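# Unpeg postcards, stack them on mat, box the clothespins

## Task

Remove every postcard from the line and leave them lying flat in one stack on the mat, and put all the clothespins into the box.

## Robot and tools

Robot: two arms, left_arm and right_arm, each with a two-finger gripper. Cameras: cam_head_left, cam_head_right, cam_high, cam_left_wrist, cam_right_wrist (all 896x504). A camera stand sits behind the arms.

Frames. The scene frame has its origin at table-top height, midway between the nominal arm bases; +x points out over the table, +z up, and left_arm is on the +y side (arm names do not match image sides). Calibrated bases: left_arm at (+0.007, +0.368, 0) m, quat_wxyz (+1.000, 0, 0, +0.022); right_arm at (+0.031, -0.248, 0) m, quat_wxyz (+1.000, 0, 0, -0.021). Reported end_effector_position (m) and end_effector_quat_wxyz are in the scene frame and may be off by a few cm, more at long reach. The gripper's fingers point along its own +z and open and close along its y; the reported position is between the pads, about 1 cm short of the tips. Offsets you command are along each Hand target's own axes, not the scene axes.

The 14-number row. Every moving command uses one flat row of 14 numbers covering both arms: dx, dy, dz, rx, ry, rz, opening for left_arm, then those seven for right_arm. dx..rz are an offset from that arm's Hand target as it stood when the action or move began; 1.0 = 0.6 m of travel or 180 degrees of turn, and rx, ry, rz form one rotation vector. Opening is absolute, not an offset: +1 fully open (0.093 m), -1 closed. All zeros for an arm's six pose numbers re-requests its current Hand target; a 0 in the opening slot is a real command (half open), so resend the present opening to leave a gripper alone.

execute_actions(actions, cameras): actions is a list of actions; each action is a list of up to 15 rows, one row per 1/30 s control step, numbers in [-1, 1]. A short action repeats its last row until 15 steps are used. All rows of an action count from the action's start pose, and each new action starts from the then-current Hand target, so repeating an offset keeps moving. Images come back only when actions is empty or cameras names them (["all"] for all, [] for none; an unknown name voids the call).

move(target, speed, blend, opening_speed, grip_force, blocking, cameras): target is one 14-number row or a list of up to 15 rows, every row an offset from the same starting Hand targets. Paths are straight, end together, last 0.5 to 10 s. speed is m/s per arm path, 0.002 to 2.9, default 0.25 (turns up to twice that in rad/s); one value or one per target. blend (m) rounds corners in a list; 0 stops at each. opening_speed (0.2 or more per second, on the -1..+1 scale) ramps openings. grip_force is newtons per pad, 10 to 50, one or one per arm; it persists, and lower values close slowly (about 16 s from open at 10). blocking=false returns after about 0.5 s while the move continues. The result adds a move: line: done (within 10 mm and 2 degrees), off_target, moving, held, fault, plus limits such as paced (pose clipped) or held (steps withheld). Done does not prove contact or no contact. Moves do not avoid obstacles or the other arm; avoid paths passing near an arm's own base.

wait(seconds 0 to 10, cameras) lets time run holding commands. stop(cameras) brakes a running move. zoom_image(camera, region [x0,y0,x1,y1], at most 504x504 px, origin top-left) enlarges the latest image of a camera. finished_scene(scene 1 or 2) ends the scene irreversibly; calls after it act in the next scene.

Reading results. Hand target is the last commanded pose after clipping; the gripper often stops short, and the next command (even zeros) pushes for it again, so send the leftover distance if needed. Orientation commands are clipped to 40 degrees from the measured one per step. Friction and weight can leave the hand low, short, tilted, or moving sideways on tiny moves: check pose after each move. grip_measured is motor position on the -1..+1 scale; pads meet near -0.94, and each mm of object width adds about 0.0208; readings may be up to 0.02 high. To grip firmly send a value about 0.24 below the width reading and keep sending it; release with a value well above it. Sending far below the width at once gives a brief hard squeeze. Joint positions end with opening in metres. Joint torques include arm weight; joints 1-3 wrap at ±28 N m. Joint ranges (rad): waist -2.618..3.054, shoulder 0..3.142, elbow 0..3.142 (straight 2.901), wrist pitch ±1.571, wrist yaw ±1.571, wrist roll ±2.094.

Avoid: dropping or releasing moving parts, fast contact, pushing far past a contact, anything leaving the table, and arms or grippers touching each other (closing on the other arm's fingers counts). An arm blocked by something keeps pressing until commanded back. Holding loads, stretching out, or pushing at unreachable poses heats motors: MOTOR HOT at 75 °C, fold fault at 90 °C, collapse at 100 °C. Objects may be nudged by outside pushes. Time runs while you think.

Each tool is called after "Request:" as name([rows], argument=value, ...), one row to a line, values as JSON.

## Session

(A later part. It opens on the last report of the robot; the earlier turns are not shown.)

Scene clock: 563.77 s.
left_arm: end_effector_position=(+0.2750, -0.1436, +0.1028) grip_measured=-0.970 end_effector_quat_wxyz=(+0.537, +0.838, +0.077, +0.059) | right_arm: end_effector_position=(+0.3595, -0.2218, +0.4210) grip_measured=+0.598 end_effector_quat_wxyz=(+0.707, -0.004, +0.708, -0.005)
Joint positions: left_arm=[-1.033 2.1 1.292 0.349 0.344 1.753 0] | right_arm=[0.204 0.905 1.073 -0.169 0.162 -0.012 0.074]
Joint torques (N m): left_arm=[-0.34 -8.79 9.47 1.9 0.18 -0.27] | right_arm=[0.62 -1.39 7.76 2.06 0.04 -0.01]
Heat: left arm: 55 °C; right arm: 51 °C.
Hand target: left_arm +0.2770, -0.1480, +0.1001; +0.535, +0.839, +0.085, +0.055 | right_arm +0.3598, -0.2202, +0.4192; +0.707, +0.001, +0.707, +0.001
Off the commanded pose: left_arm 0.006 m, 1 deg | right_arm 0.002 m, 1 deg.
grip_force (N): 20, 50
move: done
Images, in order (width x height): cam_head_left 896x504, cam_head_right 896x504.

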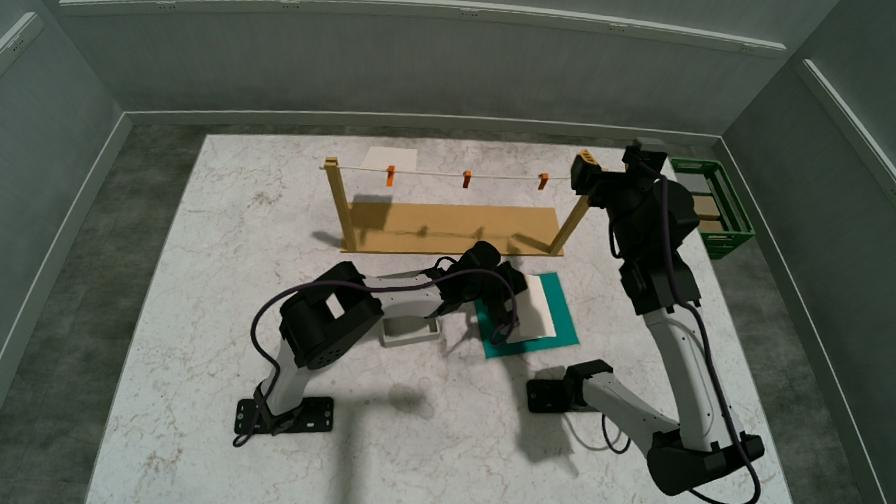

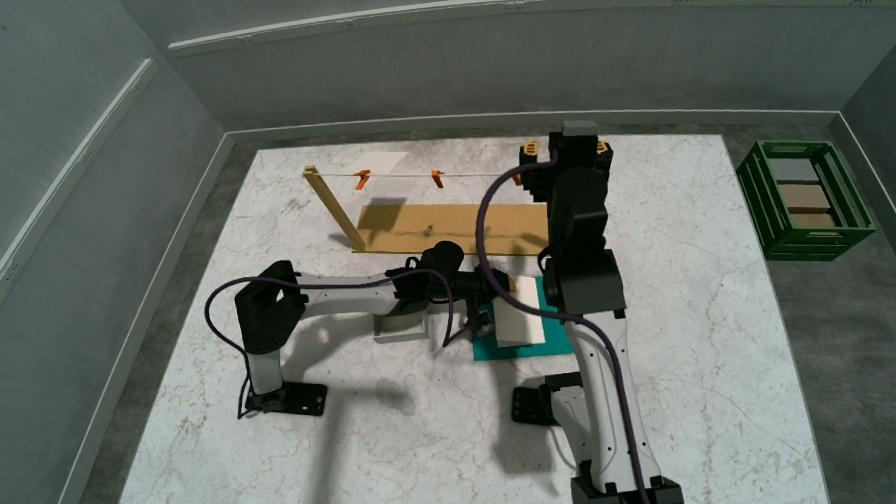

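Request:
execute_actions(actions=[], cameras=["cam_head_left","cam_high"])

Request:
zoom_image(camera="cam_head_left", region=[310, 130, 450, 230])

Request:
zoom_image(camera="cam_high", region=[380, 200, 600, 420])

Scene clock: 566.07 s.
left_arm: end_effector_position=(+0.2751, -0.1435, +0.1028) grip_measured=-0.970 end_effector_quat_wxyz=(+0.537, +0.838, +0.078, +0.059) | right_arm: end_effector_position=(+0.3595, -0.2218, +0.4210) grip_measured=+0.598 end_effector_quat_wxyz=(+0.707, -0.004, +0.708, -0.005)
Joint positions: left_arm=[-1.033 2.1 1.292 0.349 0.343 1.752 0] | right_arm=[0.204 0.905 1.073 -0.169 0.162 -0.012 0.074]
Joint velocities: within noise
Joint torques (N m): left_arm=[-0.32 -8.77 9.46 1.91 0.18 -0.28] | right_arm=[0.57 -1.39 7.73 2.07 0.04 -0.03]
Heat: left arm: 55 °C; right arm: 51 °C.
Hand target: left_arm +0.2770, -0.1481, +0.1001; +0.535, +0.839, +0.085, +0.055 | right_arm +0.3598, -0.2202, +0.4192; +0.707, +0.001, +0.707, +0.001
Tool commands: left_gripper/opening=-1.0 right_gripper/opening=+0.6
Off the commanded pose: left_arm 0.006 m, 1 deg | right_arm 0.002 m, 1 deg.
grip_force (N): 20, 50
Images, in order (width x height): cam_head_left 896x504, cam_high 896x504.

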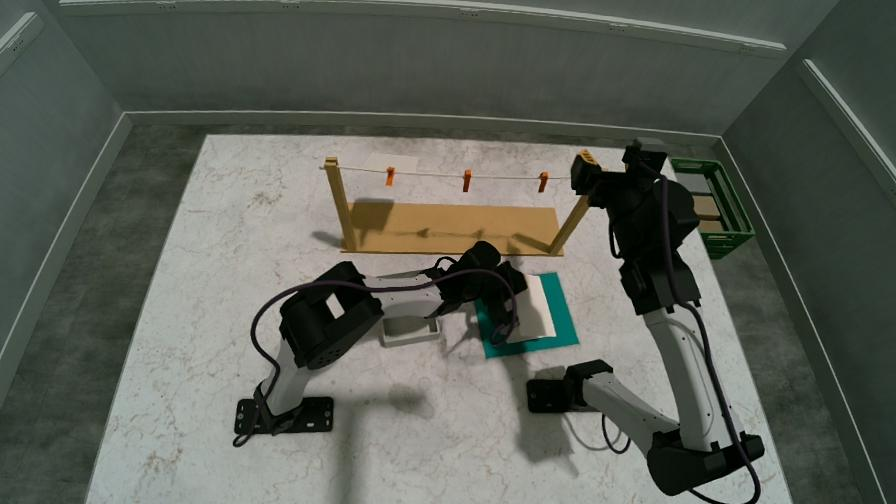

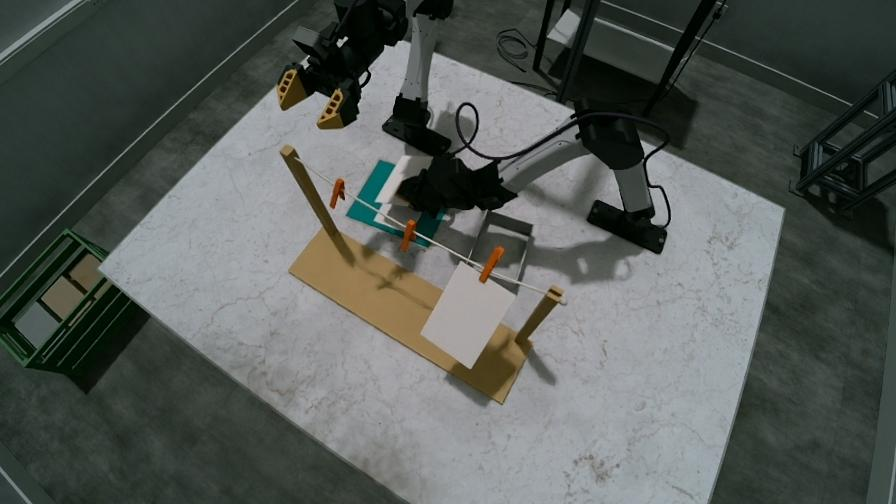

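Scaled by 3.600 from the camera's 896x504 image, which has a finer 1280x720 frame.

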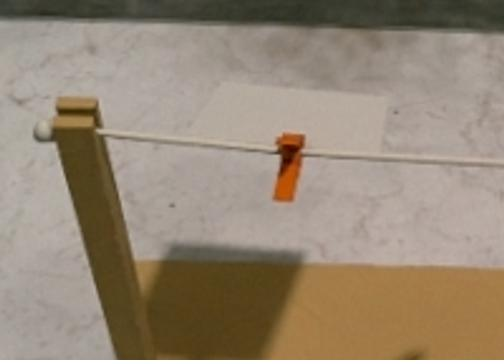

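Scaled by 2.291 from the camera's 896x504 image, which has a finer 1280x720 frame.

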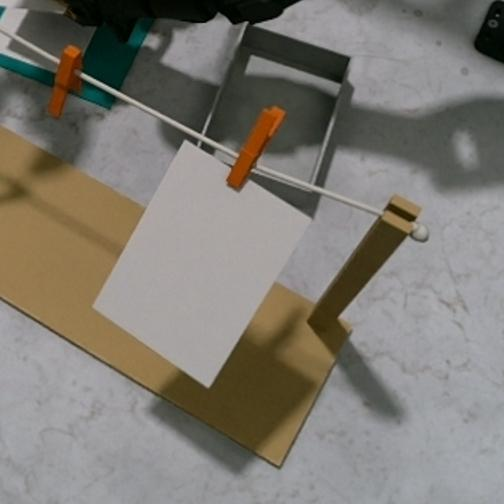

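Request:
move(target=[0,-0.0756,0.0352,0,0,0,-1,0,0,0,0,0,0,0.6], speed=0.07, cameras=["cam_head_left","cam_head_right"])

Request:
zoom_image(camera="cam_head_left", region=[440, 240, 600, 370])

Request:
zoom_image(camera="cam_head_right", region=[420, 240, 580, 370])

Scene clock: 570.50 s.
left_arm: end_effector_position=(+0.2774, -0.1470, +0.0560) grip_measured=-0.970 end_effector_quat_wxyz=(+0.533, +0.840, +0.079, +0.057) | right_arm: end_effector_position=(+0.3595, -0.2218, +0.4210) grip_measured=+0.598 end_effector_quat_wxyz=(+0.707, -0.004, +0.708, -0.005)
Joint positions: left_arm=[-1.033 2.217 1.272 0.476 0.343 1.752 0] | right_arm=[0.204 0.905 1.073 -0.169 0.162 -0.012 0.074]
Joint torques (N m): left_arm=[-0.31 -9.37 6.61 2.19 0.19 -0.27] | right_arm=[0.61 -1.37 7.69 2.06 0.04 -0.02]
Heat: left arm: 55 °C; right arm: 51 °C.
Hand target: left_arm +0.2770, -0.1480, +0.0498; +0.535, +0.839, +0.085, +0.054 | right_arm +0.3598, -0.2202, +0.4192; +0.707, +0.001, +0.707, +0.001
Off the commanded pose: left_arm 0.006 m, 1 deg | right_arm 0.002 m, 1 deg.
grip_force (N): 20, 50
move: done
Images, in order (width x height): cam_head_left 896x504, cam_head_right 896x504.

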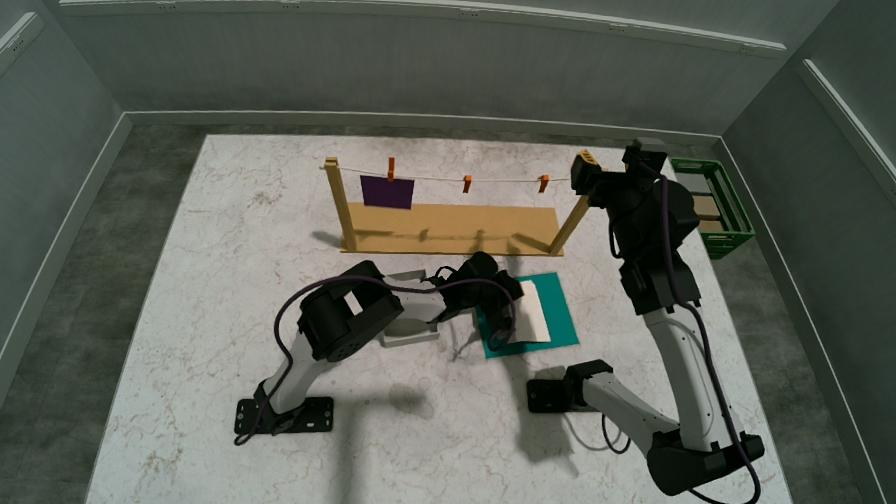

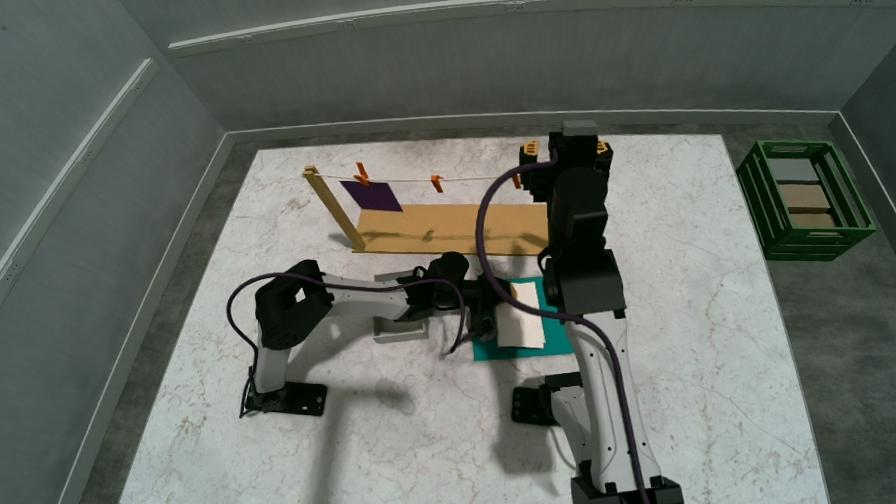

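Scaled by 3.150 from the camera's 896x504 image, which has a finer 1280x720 frame.

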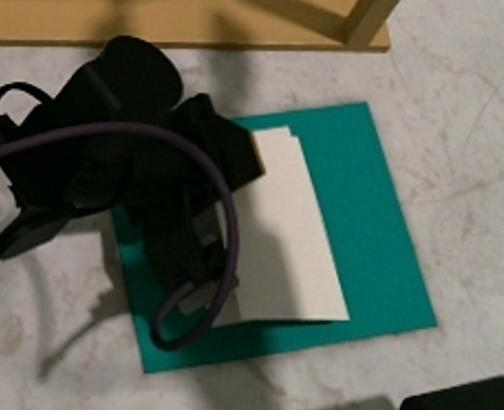

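Scaled by 3.150 from the camera's 896x504 image, which has a finer 1280x720 frame.

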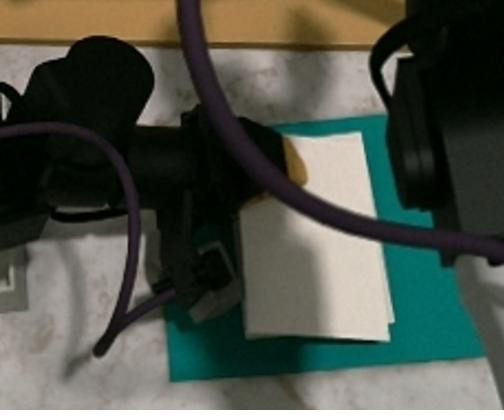

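Request:
move(target=[0.012,-0.0333,0.0155,0,0,0,-1,0,0,0,0,0,0,0.6], speed=0.05, cameras=["cam_head_left","cam_head_right"])

Request:
zoom_image(camera="cam_head_left", region=[440, 240, 600, 370])

Request:
zoom_image(camera="cam_head_right", region=[420, 240, 580, 370])

Scene clock: 584.37 s.
left_arm: end_effector_position=(+0.2827, -0.1475, +0.0373) grip_measured=-0.970 end_effector_quat_wxyz=(+0.536, +0.838, +0.081, +0.060) | right_arm: end_effector_position=(+0.3595, -0.2218, +0.4210) grip_measured=+0.598 end_effector_quat_wxyz=(+0.707, -0.004, +0.708, -0.005)
Joint positions: left_arm=[-1.026 2.274 1.272 0.541 0.343 1.752 0] | right_arm=[0.204 0.905 1.073 -0.169 0.162 -0.012 0.074]
Joint torques (N m): left_arm=[0.35 -9.05 6.72 2.16 0.32 -0.2] | right_arm=[0.61 -1.4 7.73 2.06 0.04 -0.02]
Heat: left arm: 57 °C; right arm: 51 °C.
Hand target: left_arm +0.2839, -0.1466, +0.0278; +0.535, +0.839, +0.085, +0.054 | right_arm +0.3598, -0.2202, +0.4192; +0.707, +0.001, +0.707, +0.001
Off the commanded pose: left_arm 0.010 m, 1 deg | right_arm 0.002 m, 1 deg.
grip_force (N): 20, 50
move: done
Images, in order (width x height): cam_head_left 896x504, cam_head_right 896x504.

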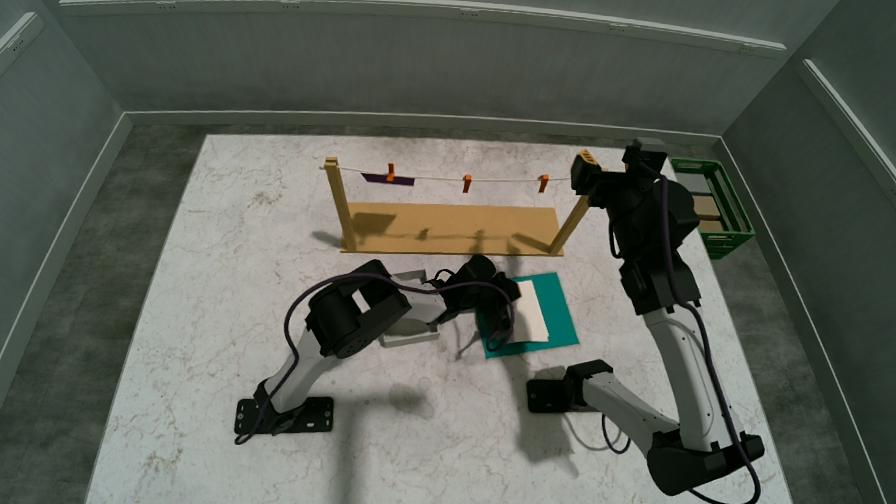

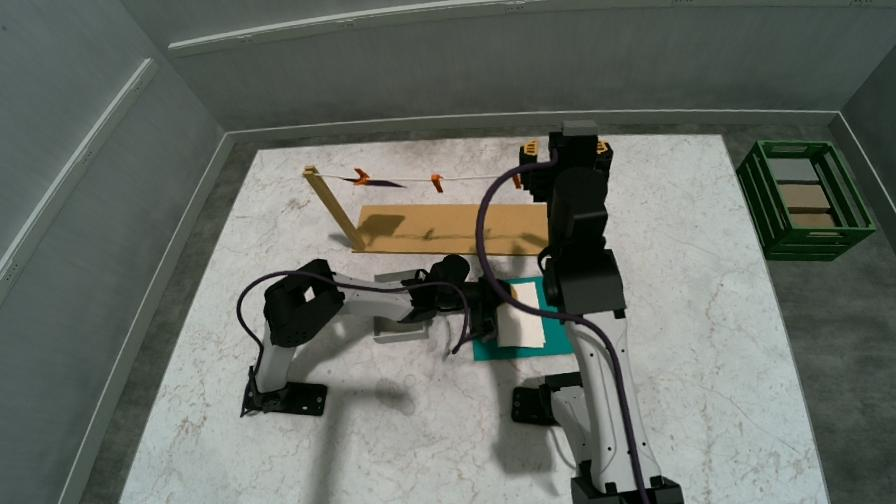

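Scaled by 3.150 from the camera's 896x504 image, which has a finer 1280x720 frame.

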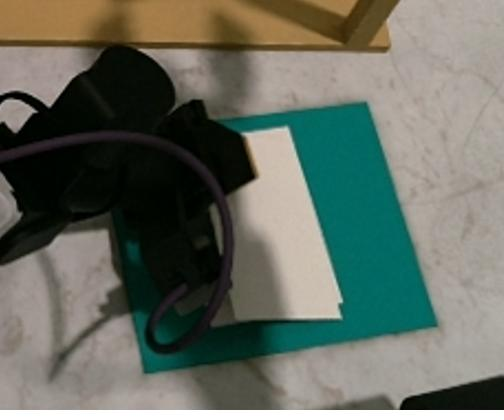

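Scaled by 3.150 from the camera's 896x504 image, which has a finer 1280x720 frame.

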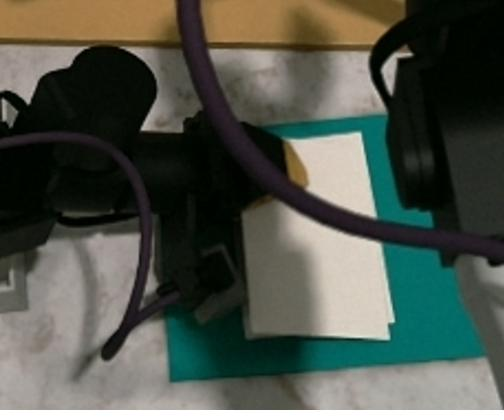

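Request:
move(target=[0,0,0,0,0,0,-0.75,0,0,0,0,0,0,0.6], opening_speed=0.3, cameras=["cam_head_left"])

Request:
zoom_image(camera="cam_head_left", region=[440, 240, 600, 370])

Request:
move(target=[0,0,-0.2,0,0,0,-0.7,0,0,0,0,0,0,0.6], speed=0.06, cameras=["cam_head_left","cam_high"])

Request:
zoom_image(camera="cam_head_left", region=[440, 240, 600, 370])

Scene clock: 588.43 s.
left_arm: end_effector_position=(+0.2827, -0.1474, +0.0370) grip_measured=-0.752 end_effector_quat_wxyz=(+0.536, +0.838, +0.081, +0.060) | right_arm: end_effector_position=(+0.3595, -0.2218, +0.4210) grip_measured=+0.598 end_effector_quat_wxyz=(+0.707, -0.004, +0.708, -0.005)
Joint positions: left_arm=[-1.026 2.275 1.272 0.541 0.343 1.752 0.009] | right_arm=[0.204 0.905 1.073 -0.169 0.162 -0.012 0.074]
Joint torques (N m): left_arm=[0.42 -9.07 6.71 2.15 0.33 -0.2] | right_arm=[0.58 -1.37 7.69 2.06 0.05 -0.01]
Heat: left arm: 56 °C; right arm: 51 °C.
Hand target: left_arm +0.2839, -0.1466, +0.0278; +0.535, +0.839, +0.085, +0.054 | right_arm +0.3598, -0.2202, +0.4192; +0.707, +0.001, +0.707, +0.001
Off the commanded pose: left_arm 0.009 m, 1 deg | right_arm 0.002 m, 1 deg.
grip_force (N): 20, 50
move: done
Images, in order (width x height): cam_head_left 896x504.

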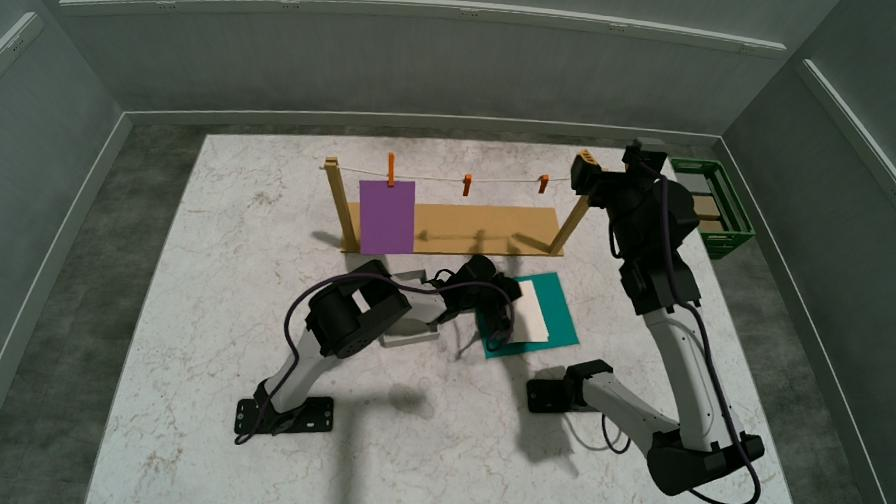

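Scaled by 3.150 from the camera's 896x504 image, which has a finer 1280x720 frame.

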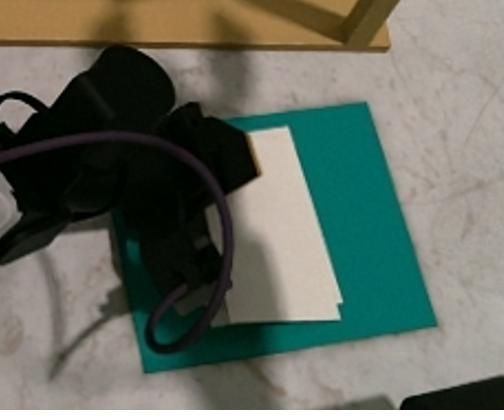

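Scene clock: 590.97 s.
left_arm: end_effector_position=(+0.2659, -0.0418, +0.0684) grip_measured=-0.702 end_effector_quat_wxyz=(+0.528, +0.842, +0.094, +0.058) | right_arm: end_effector_position=(+0.3595, -0.2218, +0.4210) grip_measured=+0.598 end_effector_quat_wxyz=(+0.707, -0.004, +0.708, -0.005)
Joint positions: left_arm=[-0.903 1.914 0.852 0.561 0.437 1.798 0.012] | right_arm=[0.204 0.905 1.073 -0.169 0.162 -0.012 0.074]
Joint torques (N m): left_arm=[0.28 -10.62 5.79 1.81 0.47 -0.02] | right_arm=[0.61 -1.36 7.72 2.06 0.04 -0.03]
Heat: left arm: 56 °C; right arm: 51 °C.
Hand target: left_arm +0.2621, -0.0400, +0.0784; +0.535, +0.839, +0.085, +0.054 | right_arm +0.3598, -0.2202, +0.4192; +0.707, +0.001, +0.707, +0.001
Off the commanded pose: left_arm 0.011 m, 1 deg | right_arm 0.002 m, 1 deg.
grip_force (N): 20, 50
move: off_target (left_arm)
Images, in order (width x height): cam_head_left 896x504, cam_high 896x504.

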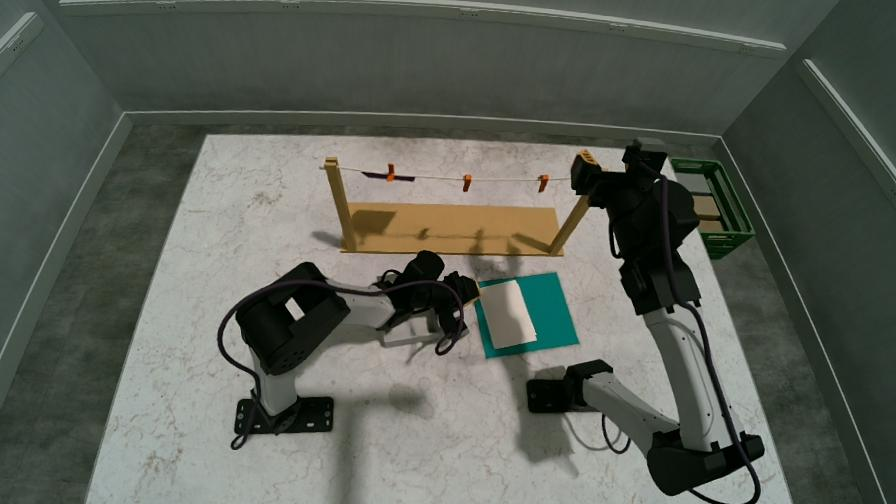

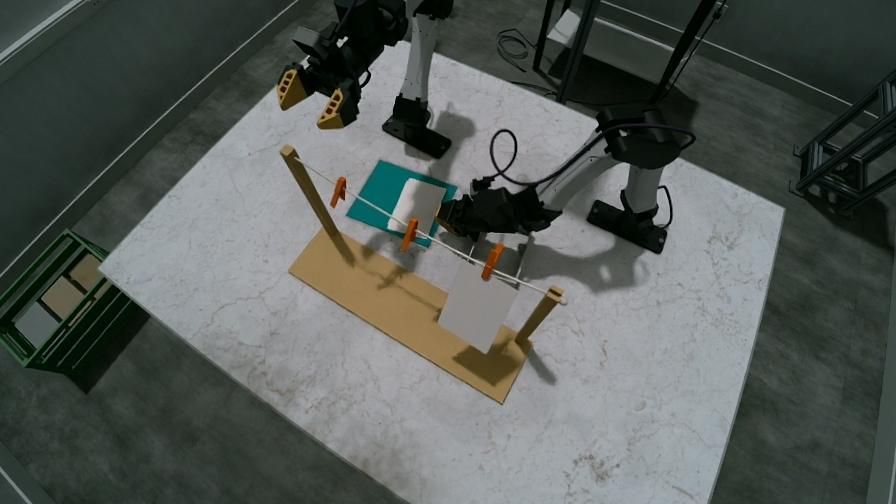

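Scaled by 3.150 from the camera's 896x504 image, which has a finer 1280x720 frame.

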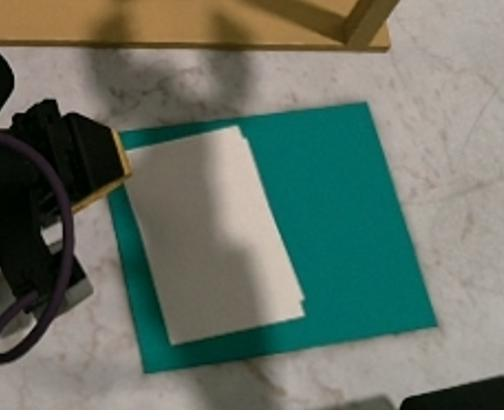

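Request:
execute_actions(actions=[], cameras=["cam_left_wrist","cam_head_right"])

Request:
zoom_image(camera="cam_head_right", region=[420, 240, 580, 370])

Scene clock: 593.17 s.
left_arm: end_effector_position=(+0.2658, -0.0418, +0.0683) grip_measured=-0.702 end_effector_quat_wxyz=(+0.528, +0.842, +0.094, +0.058) | right_arm: end_effector_position=(+0.3595, -0.2218, +0.4210) grip_measured=+0.598 end_effector_quat_wxyz=(+0.707, -0.004, +0.708, -0.005)
Joint positions: left_arm=[-0.903 1.914 0.852 0.561 0.438 1.798 0.012] | right_arm=[0.204 0.905 1.073 -0.169 0.162 -0.012 0.074]
Joint velocities: left_arm=[-0.002 0.002 -0.002 0.154 -0.066 0.022 0.001] | right_arm=[within noise]
Joint torques (N m): left_arm=[0.27 -10.65 5.78 1.82 0.52 -0.04] | right_arm=[0.64 -1.4 7.69 2.06 0.04 -0.02]
Heat: left arm: 57 °C; right arm: 51 °C.
Hand target: left_arm +0.2621, -0.0400, +0.0784; +0.535, +0.839, +0.085, +0.054 | right_arm +0.3598, -0.2202, +0.4192; +0.707, +0.001, +0.707, +0.001
Tool commands: left_gripper/opening=-0.7 right_gripper/opening=+0.6
Off the commanded pose: left_arm 0.011 m, 1 deg | right_arm 0.002 m, 1 deg.
grip_force (N): 20, 50
Images, in order (width x height): cam_head_right 896x504, cam_left_wrist 896x504.

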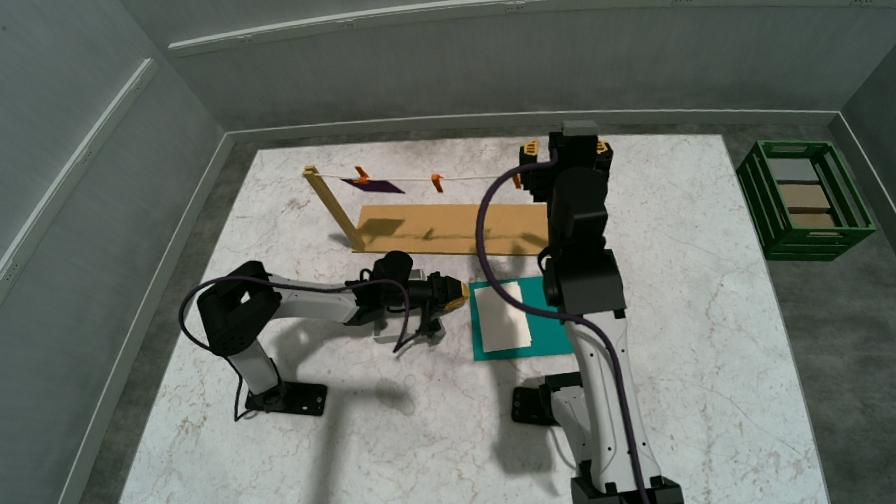

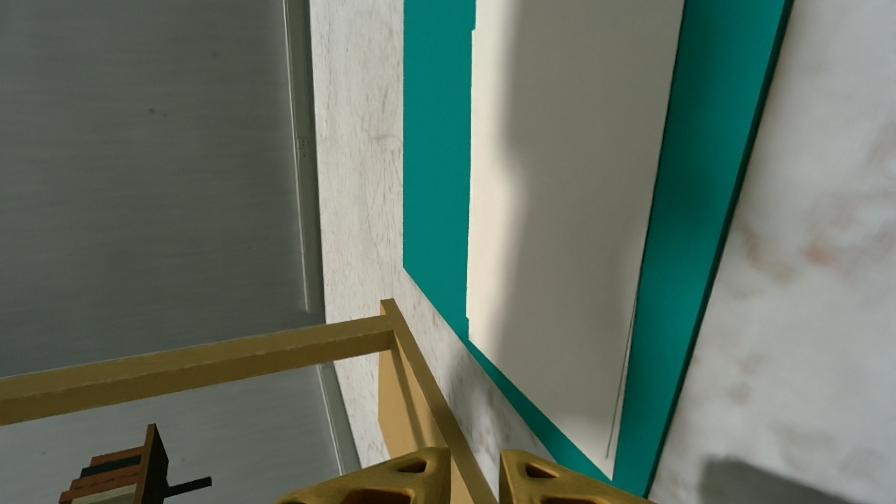

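Scaled by 3.150 from the camera's 896x504 image, which has a finer 1280x720 frame.

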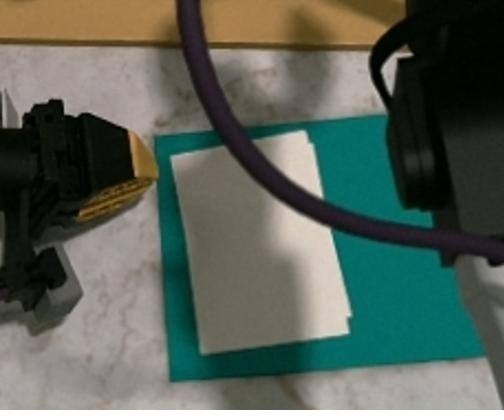

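Request:
move(target=[-0.032,0.027,-0.226,0,0,0,-0.7,0,0,0,0,0,0,0.6], speed=0.15, cameras=["cam_head_left","cam_high"])

Scene clock: 630.87 s.
left_arm: end_effector_position=(+0.2247, +0.0682, +0.1492) grip_measured=-0.702 end_effector_quat_wxyz=(+0.533, +0.839, +0.092, +0.062) | right_arm: end_effector_position=(+0.3595, -0.2218, +0.4210) grip_measured=+0.598 end_effector_quat_wxyz=(+0.707, -0.004, +0.707, -0.005)
Joint positions: left_arm=[-0.732 1.288 0.603 0.15 0.586 1.894 0.012] | right_arm=[0.204 0.905 1.073 -0.169 0.162 -0.012 0.074]
Joint torques (N m): left_arm=[0.34 -4.9 7.27 1.75 0.58 -0.03] | right_arm=[0.62 -1.37 7.75 2.05 0.03 -0.02]
Heat: left arm: 61 °C; right arm: 53 °C.
Hand target: left_arm +0.2201, +0.0699, +0.1504; +0.535, +0.839, +0.085, +0.054 | right_arm +0.3598, -0.2202, +0.4192; +0.707, +0.001, +0.707, +0.001
Off the commanded pose: left_arm 0.005 m, 1 deg | right_arm 0.002 m, 1 deg.
grip_force (N): 20, 50
move: done
Images, in order (width x height): cam_head_left 896x504, cam_high 896x504.

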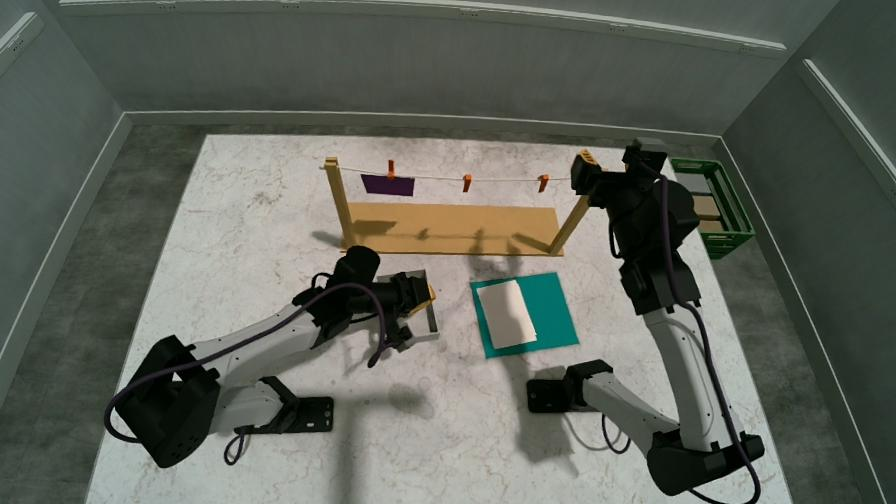

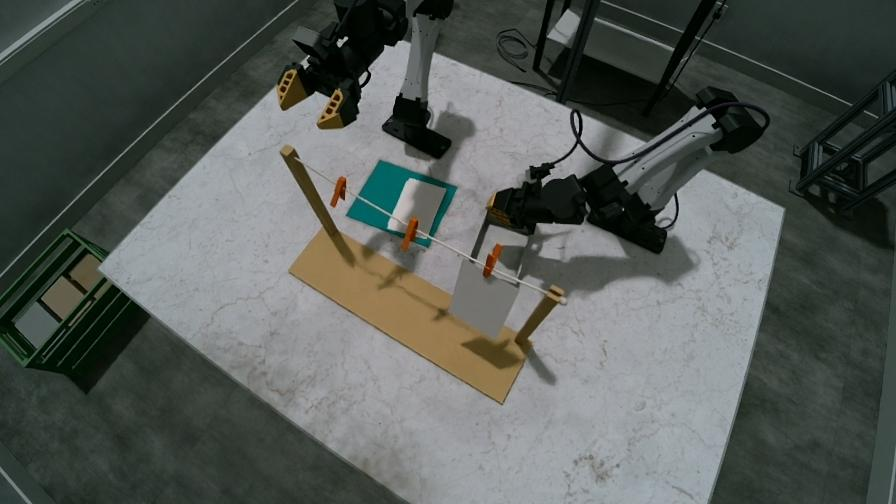

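Request:
move(target=[0,0,0,0,0,0,-0.7,0.35,0.333,-0.15,-0.474,0,0,0.4], speed=0.2, cameras=["cam_head_left","cam_high","cam_right_wrist"])

Scene clock: 642.23 s.
left_arm: end_effector_position=(+0.2247, +0.0682, +0.1491) grip_measured=-0.702 end_effector_quat_wxyz=(+0.533, +0.839, +0.092, +0.062) | right_arm: end_effector_position=(+0.2729, -0.0219, +0.2149) grip_measured=+0.402 end_effector_quat_wxyz=(+0.530, -0.479, +0.517, +0.471)
Joint positions: left_arm=[-0.732 1.288 0.603 0.149 0.586 1.894 0.012] | right_arm=[0.294 1.354 0.434 0.936 -1.223 -0.005 0.064]
Joint torques (N m): left_arm=[0.36 -4.89 7.31 1.71 0.58 -0.02] | right_arm=[0.55 -2.8 6.41 1.58 -0.11 -0.07]
Heat: left arm: 55 °C; right arm: 52 °C.
Hand target: left_arm +0.2201, +0.0699, +0.1504; +0.535, +0.839, +0.085, +0.055 | right_arm +0.2699, -0.0201, +0.2095; +0.521, -0.479, +0.519, +0.479
Off the commanded pose: left_arm 0.005 m, 1 deg | right_arm 0.006 m, 1 deg.
grip_force (N): 20, 50
move: done
Images, in order (width x height): cam_head_left 896x504, cam_high 896x504, cam_right_wrist 896x504.

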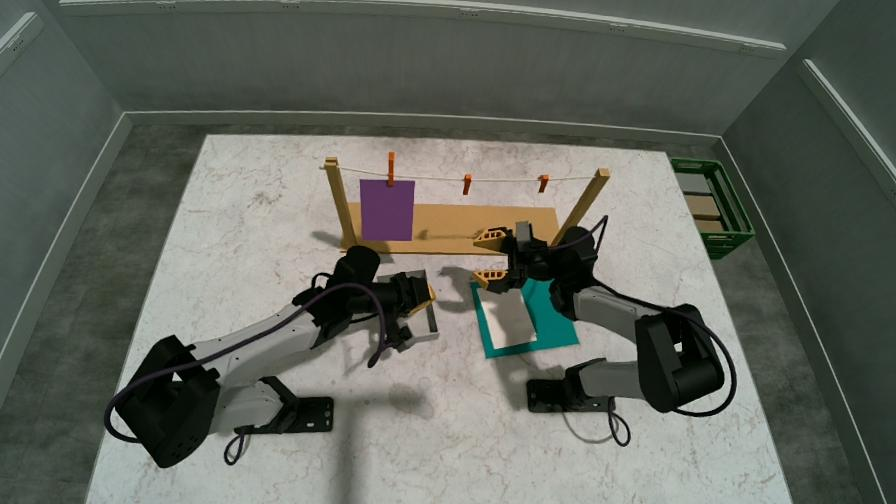

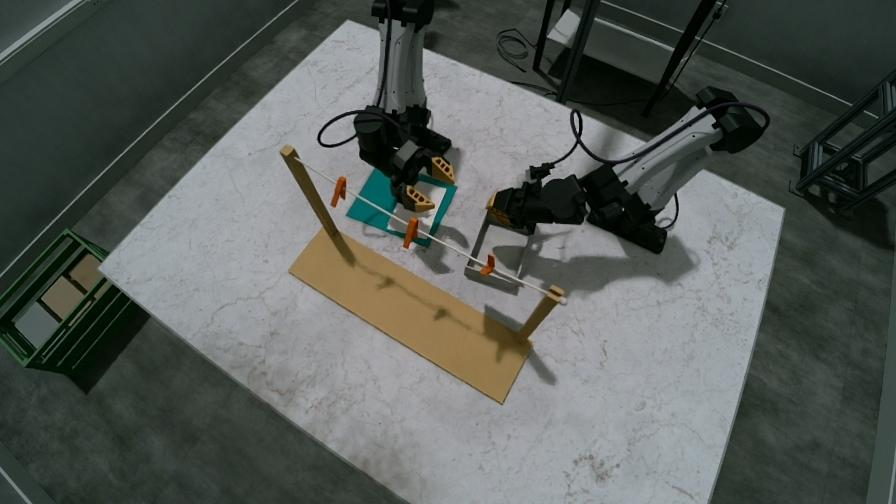

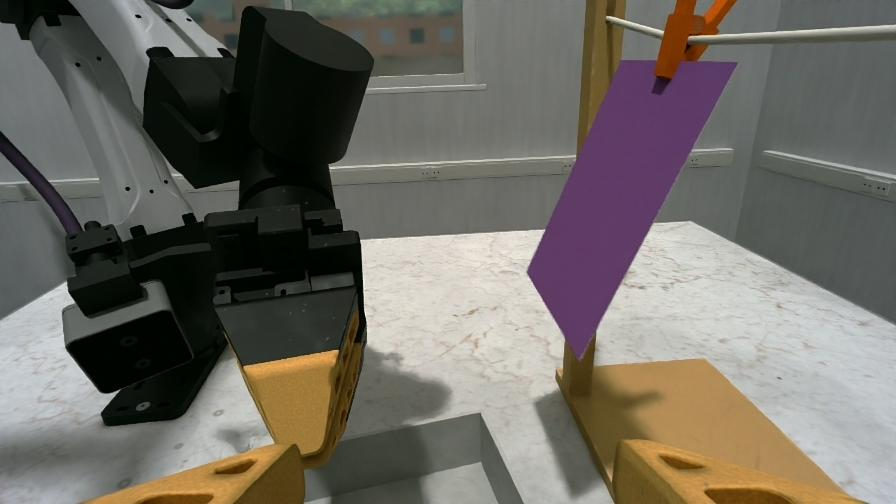

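Request:
move(target=[0,0,0,0,0,0,-0.7,0.083,-0.224,0.018,0,0,0,0.4], speed=0.12, cameras=["cam_right_wrist"])

Request:
wait(seconds=1.0, cameras=["cam_right_wrist","cam_high"])

Scene clock: 648.73 s.
left_arm: end_effector_position=(+0.2247, +0.0682, +0.1491) grip_measured=-0.702 end_effector_quat_wxyz=(+0.533, +0.839, +0.092, +0.062) | right_arm: end_effector_position=(+0.4000, -0.0192, +0.1616) grip_measured=+0.402 end_effector_quat_wxyz=(+0.521, -0.479, +0.520, +0.477)
Joint positions: left_arm=[-0.732 1.288 0.603 0.149 0.586 1.894 0.012] | right_arm=[0.212 1.979 0.862 1.114 -1.317 -0.005 0.064]
Joint torques (N m): left_arm=[0.36 -4.89 7.31 1.72 0.58 -0.01] | right_arm=[-0.4 -7.06 8.1 1.5 -0.11 -0.09]
Heat: left arm: 53 °C; right arm: 52 °C.
Hand target: left_arm +0.2201, +0.0699, +0.1504; +0.535, +0.839, +0.085, +0.055 | right_arm +0.4048, -0.0203, +0.1599; +0.521, -0.479, +0.519, +0.479
Off the commanded pose: left_arm 0.005 m, 1 deg | right_arm 0.005 m, 0 deg.
grip_force (N): 20, 50
move: done
Images, in order (width x height): cam_right_wrist 896x504.

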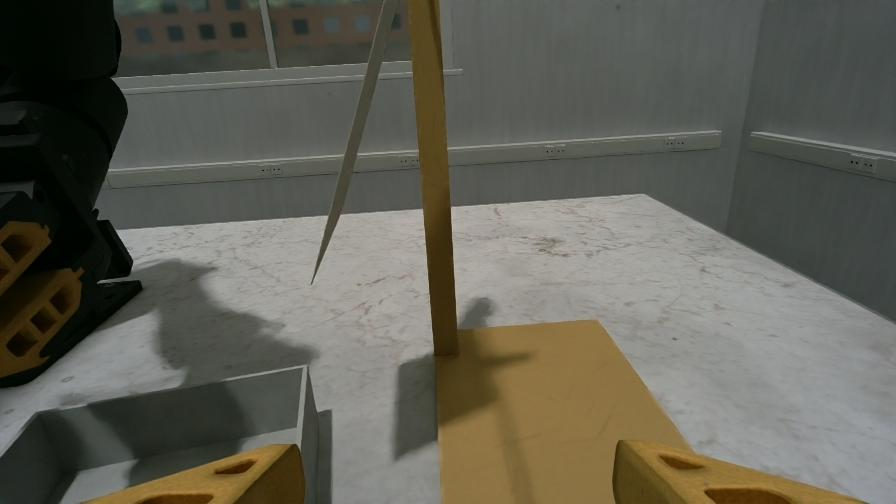

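Scene clock: 649.73 s.
left_arm: end_effector_position=(+0.2247, +0.0682, +0.1491) grip_measured=-0.702 end_effector_quat_wxyz=(+0.533, +0.839, +0.092, +0.062) | right_arm: end_effector_position=(+0.3999, -0.0192, +0.1617) grip_measured=+0.402 end_effector_quat_wxyz=(+0.521, -0.479, +0.520, +0.477)
Joint positions: left_arm=[-0.732 1.288 0.603 0.149 0.586 1.894 0.012] | right_arm=[0.212 1.979 0.862 1.115 -1.317 -0.005 0.064]
Joint torques (N m): left_arm=[0.36 -4.92 7.3 1.72 0.58 -0.02] | right_arm=[-0.39 -7.08 8.14 1.51 -0.12 -0.09]
Heat: left arm: 53 °C; right arm: 53 °C.
Hand target: left_arm +0.2201, +0.0699, +0.1504; +0.535, +0.839, +0.085, +0.055 | right_arm +0.4048, -0.0203, +0.1599; +0.521, -0.479, +0.519, +0.479
Tool commands: left_gripper/opening=-0.7 right_gripper/opening=+0.4
Off the commanded pose: left_arm 0.005 m, 1 deg | right_arm 0.005 m, 0 deg.
grip_force (N): 20, 50
wait: 1.00 s; at rest by 0.17 s
Images, in order (width x height): cam_high 896x504, cam_right_wrist 896x504.

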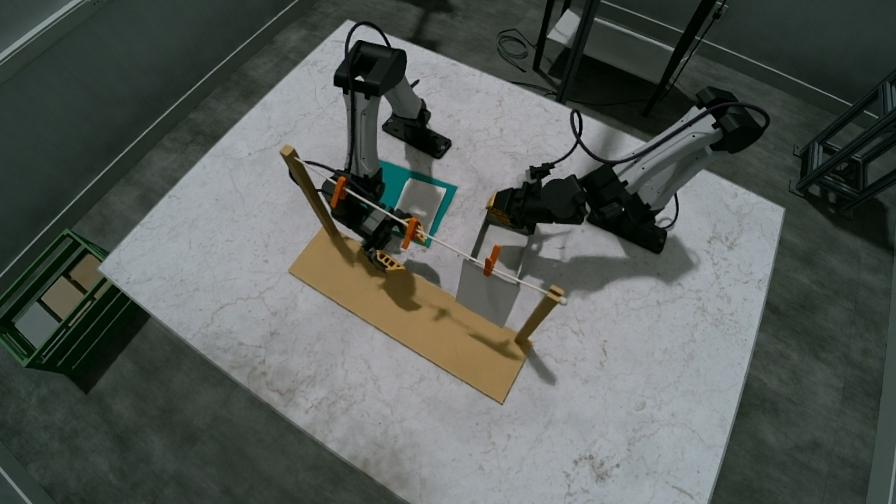

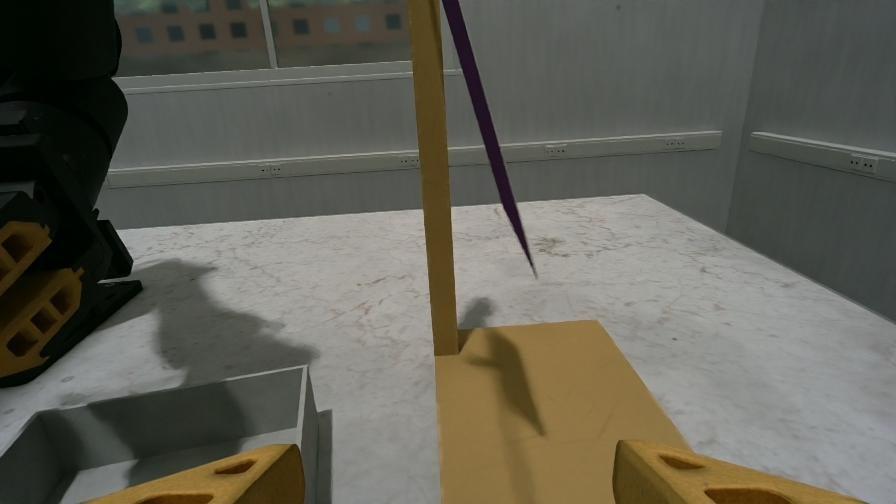

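Request:
wait(seconds=8, cameras=["cam_right_wrist"])

Request:
wait(seconds=0.4, cameras=["cam_right_wrist"])

Scene clock: 661.10 s.
left_arm: end_effector_position=(+0.2247, +0.0682, +0.1491) grip_measured=-0.702 end_effector_quat_wxyz=(+0.533, +0.839, +0.092, +0.062) | right_arm: end_effector_position=(+0.3999, -0.0192, +0.1617) grip_measured=+0.402 end_effector_quat_wxyz=(+0.521, -0.479, +0.520, +0.477)
Joint positions: left_arm=[-0.732 1.288 0.603 0.149 0.586 1.894 0.012] | right_arm=[0.212 1.979 0.862 1.115 -1.317 -0.005 0.064]
Joint torques (N m): left_arm=[0.35 -4.93 7.34 1.71 0.58 -0.02] | right_arm=[-0.42 -7.09 8.13 1.5 -0.12 -0.08]
Heat: left arm: 50 °C; right arm: 54 °C.
Hand target: left_arm +0.2201, +0.0699, +0.1504; +0.535, +0.839, +0.085, +0.055 | right_arm +0.4048, -0.0203, +0.1599; +0.521, -0.479, +0.519, +0.479
Tool commands: left_gripper/opening=-0.7 right_gripper/opening=+0.4
Off the commanded pose: left_arm 0.005 m, 1 deg | right_arm 0.005 m, 0 deg.
grip_force (N): 20, 50
wait: 8.00 s; at rest from the start
Images, in order (width x height): cam_right_wrist 896x504.

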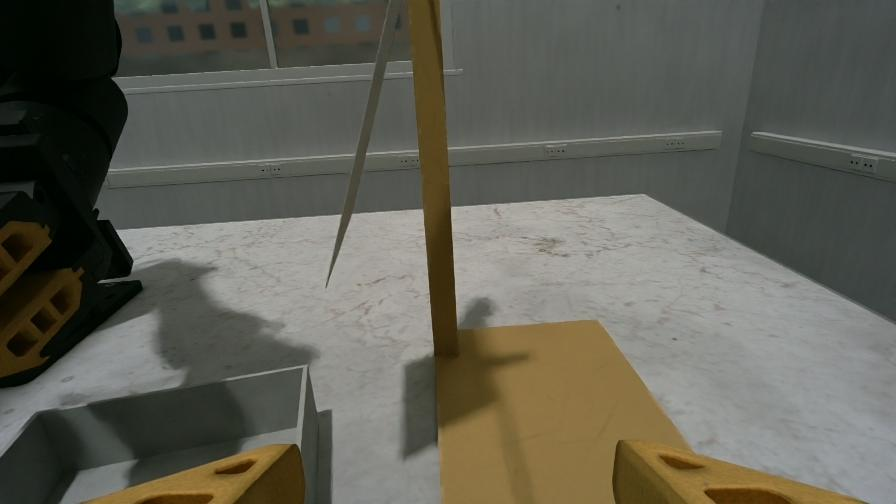

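Scene clock: 661.50 s.
left_arm: end_effector_position=(+0.2247, +0.0682, +0.1491) grip_measured=-0.702 end_effector_quat_wxyz=(+0.533, +0.839, +0.092, +0.062) | right_arm: end_effector_position=(+0.3999, -0.0192, +0.1617) grip_measured=+0.402 end_effector_quat_wxyz=(+0.521, -0.479, +0.520, +0.477)
Joint positions: left_arm=[-0.732 1.288 0.603 0.149 0.586 1.894 0.012] | right_arm=[0.212 1.979 0.862 1.115 -1.317 -0.005 0.064]
Joint torques (N m): left_arm=[0.36 -4.94 7.3 1.71 0.58 -0.02] | right_arm=[-0.4 -7.06 8.14 1.51 -0.12 -0.09]
Heat: left arm: 50 °C; right arm: 54 °C.
Hand target: left_arm +0.2201, +0.0699, +0.1504; +0.535, +0.839, +0.085, +0.055 | right_arm +0.4048, -0.0203, +0.1599; +0.521, -0.479, +0.519, +0.479
Tool commands: left_gripper/opening=-0.7 right_gripper/opening=+0.4
Off the commanded pose: left_arm 0.005 m, 1 deg | right_arm 0.005 m, 0 deg.
grip_force (N): 20, 50
wait: 0.40 s; at rest by 0.17 s
Images, in order (width x height): cam_right_wrist 896x504.

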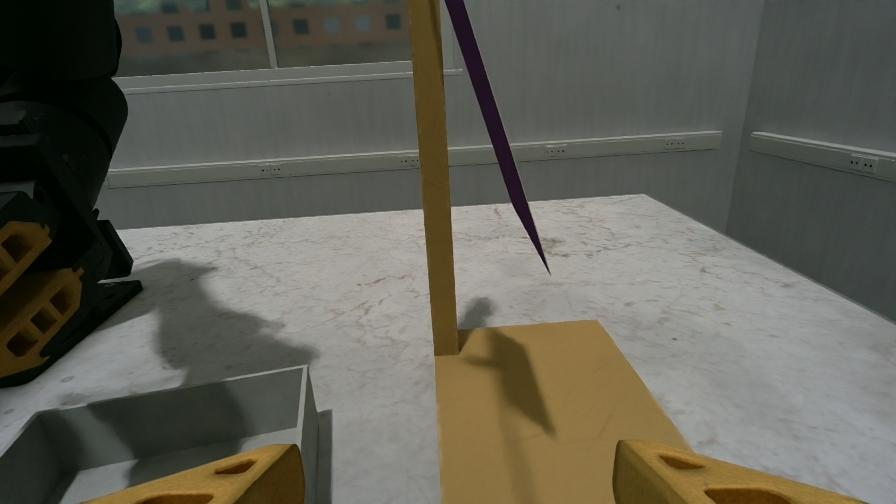

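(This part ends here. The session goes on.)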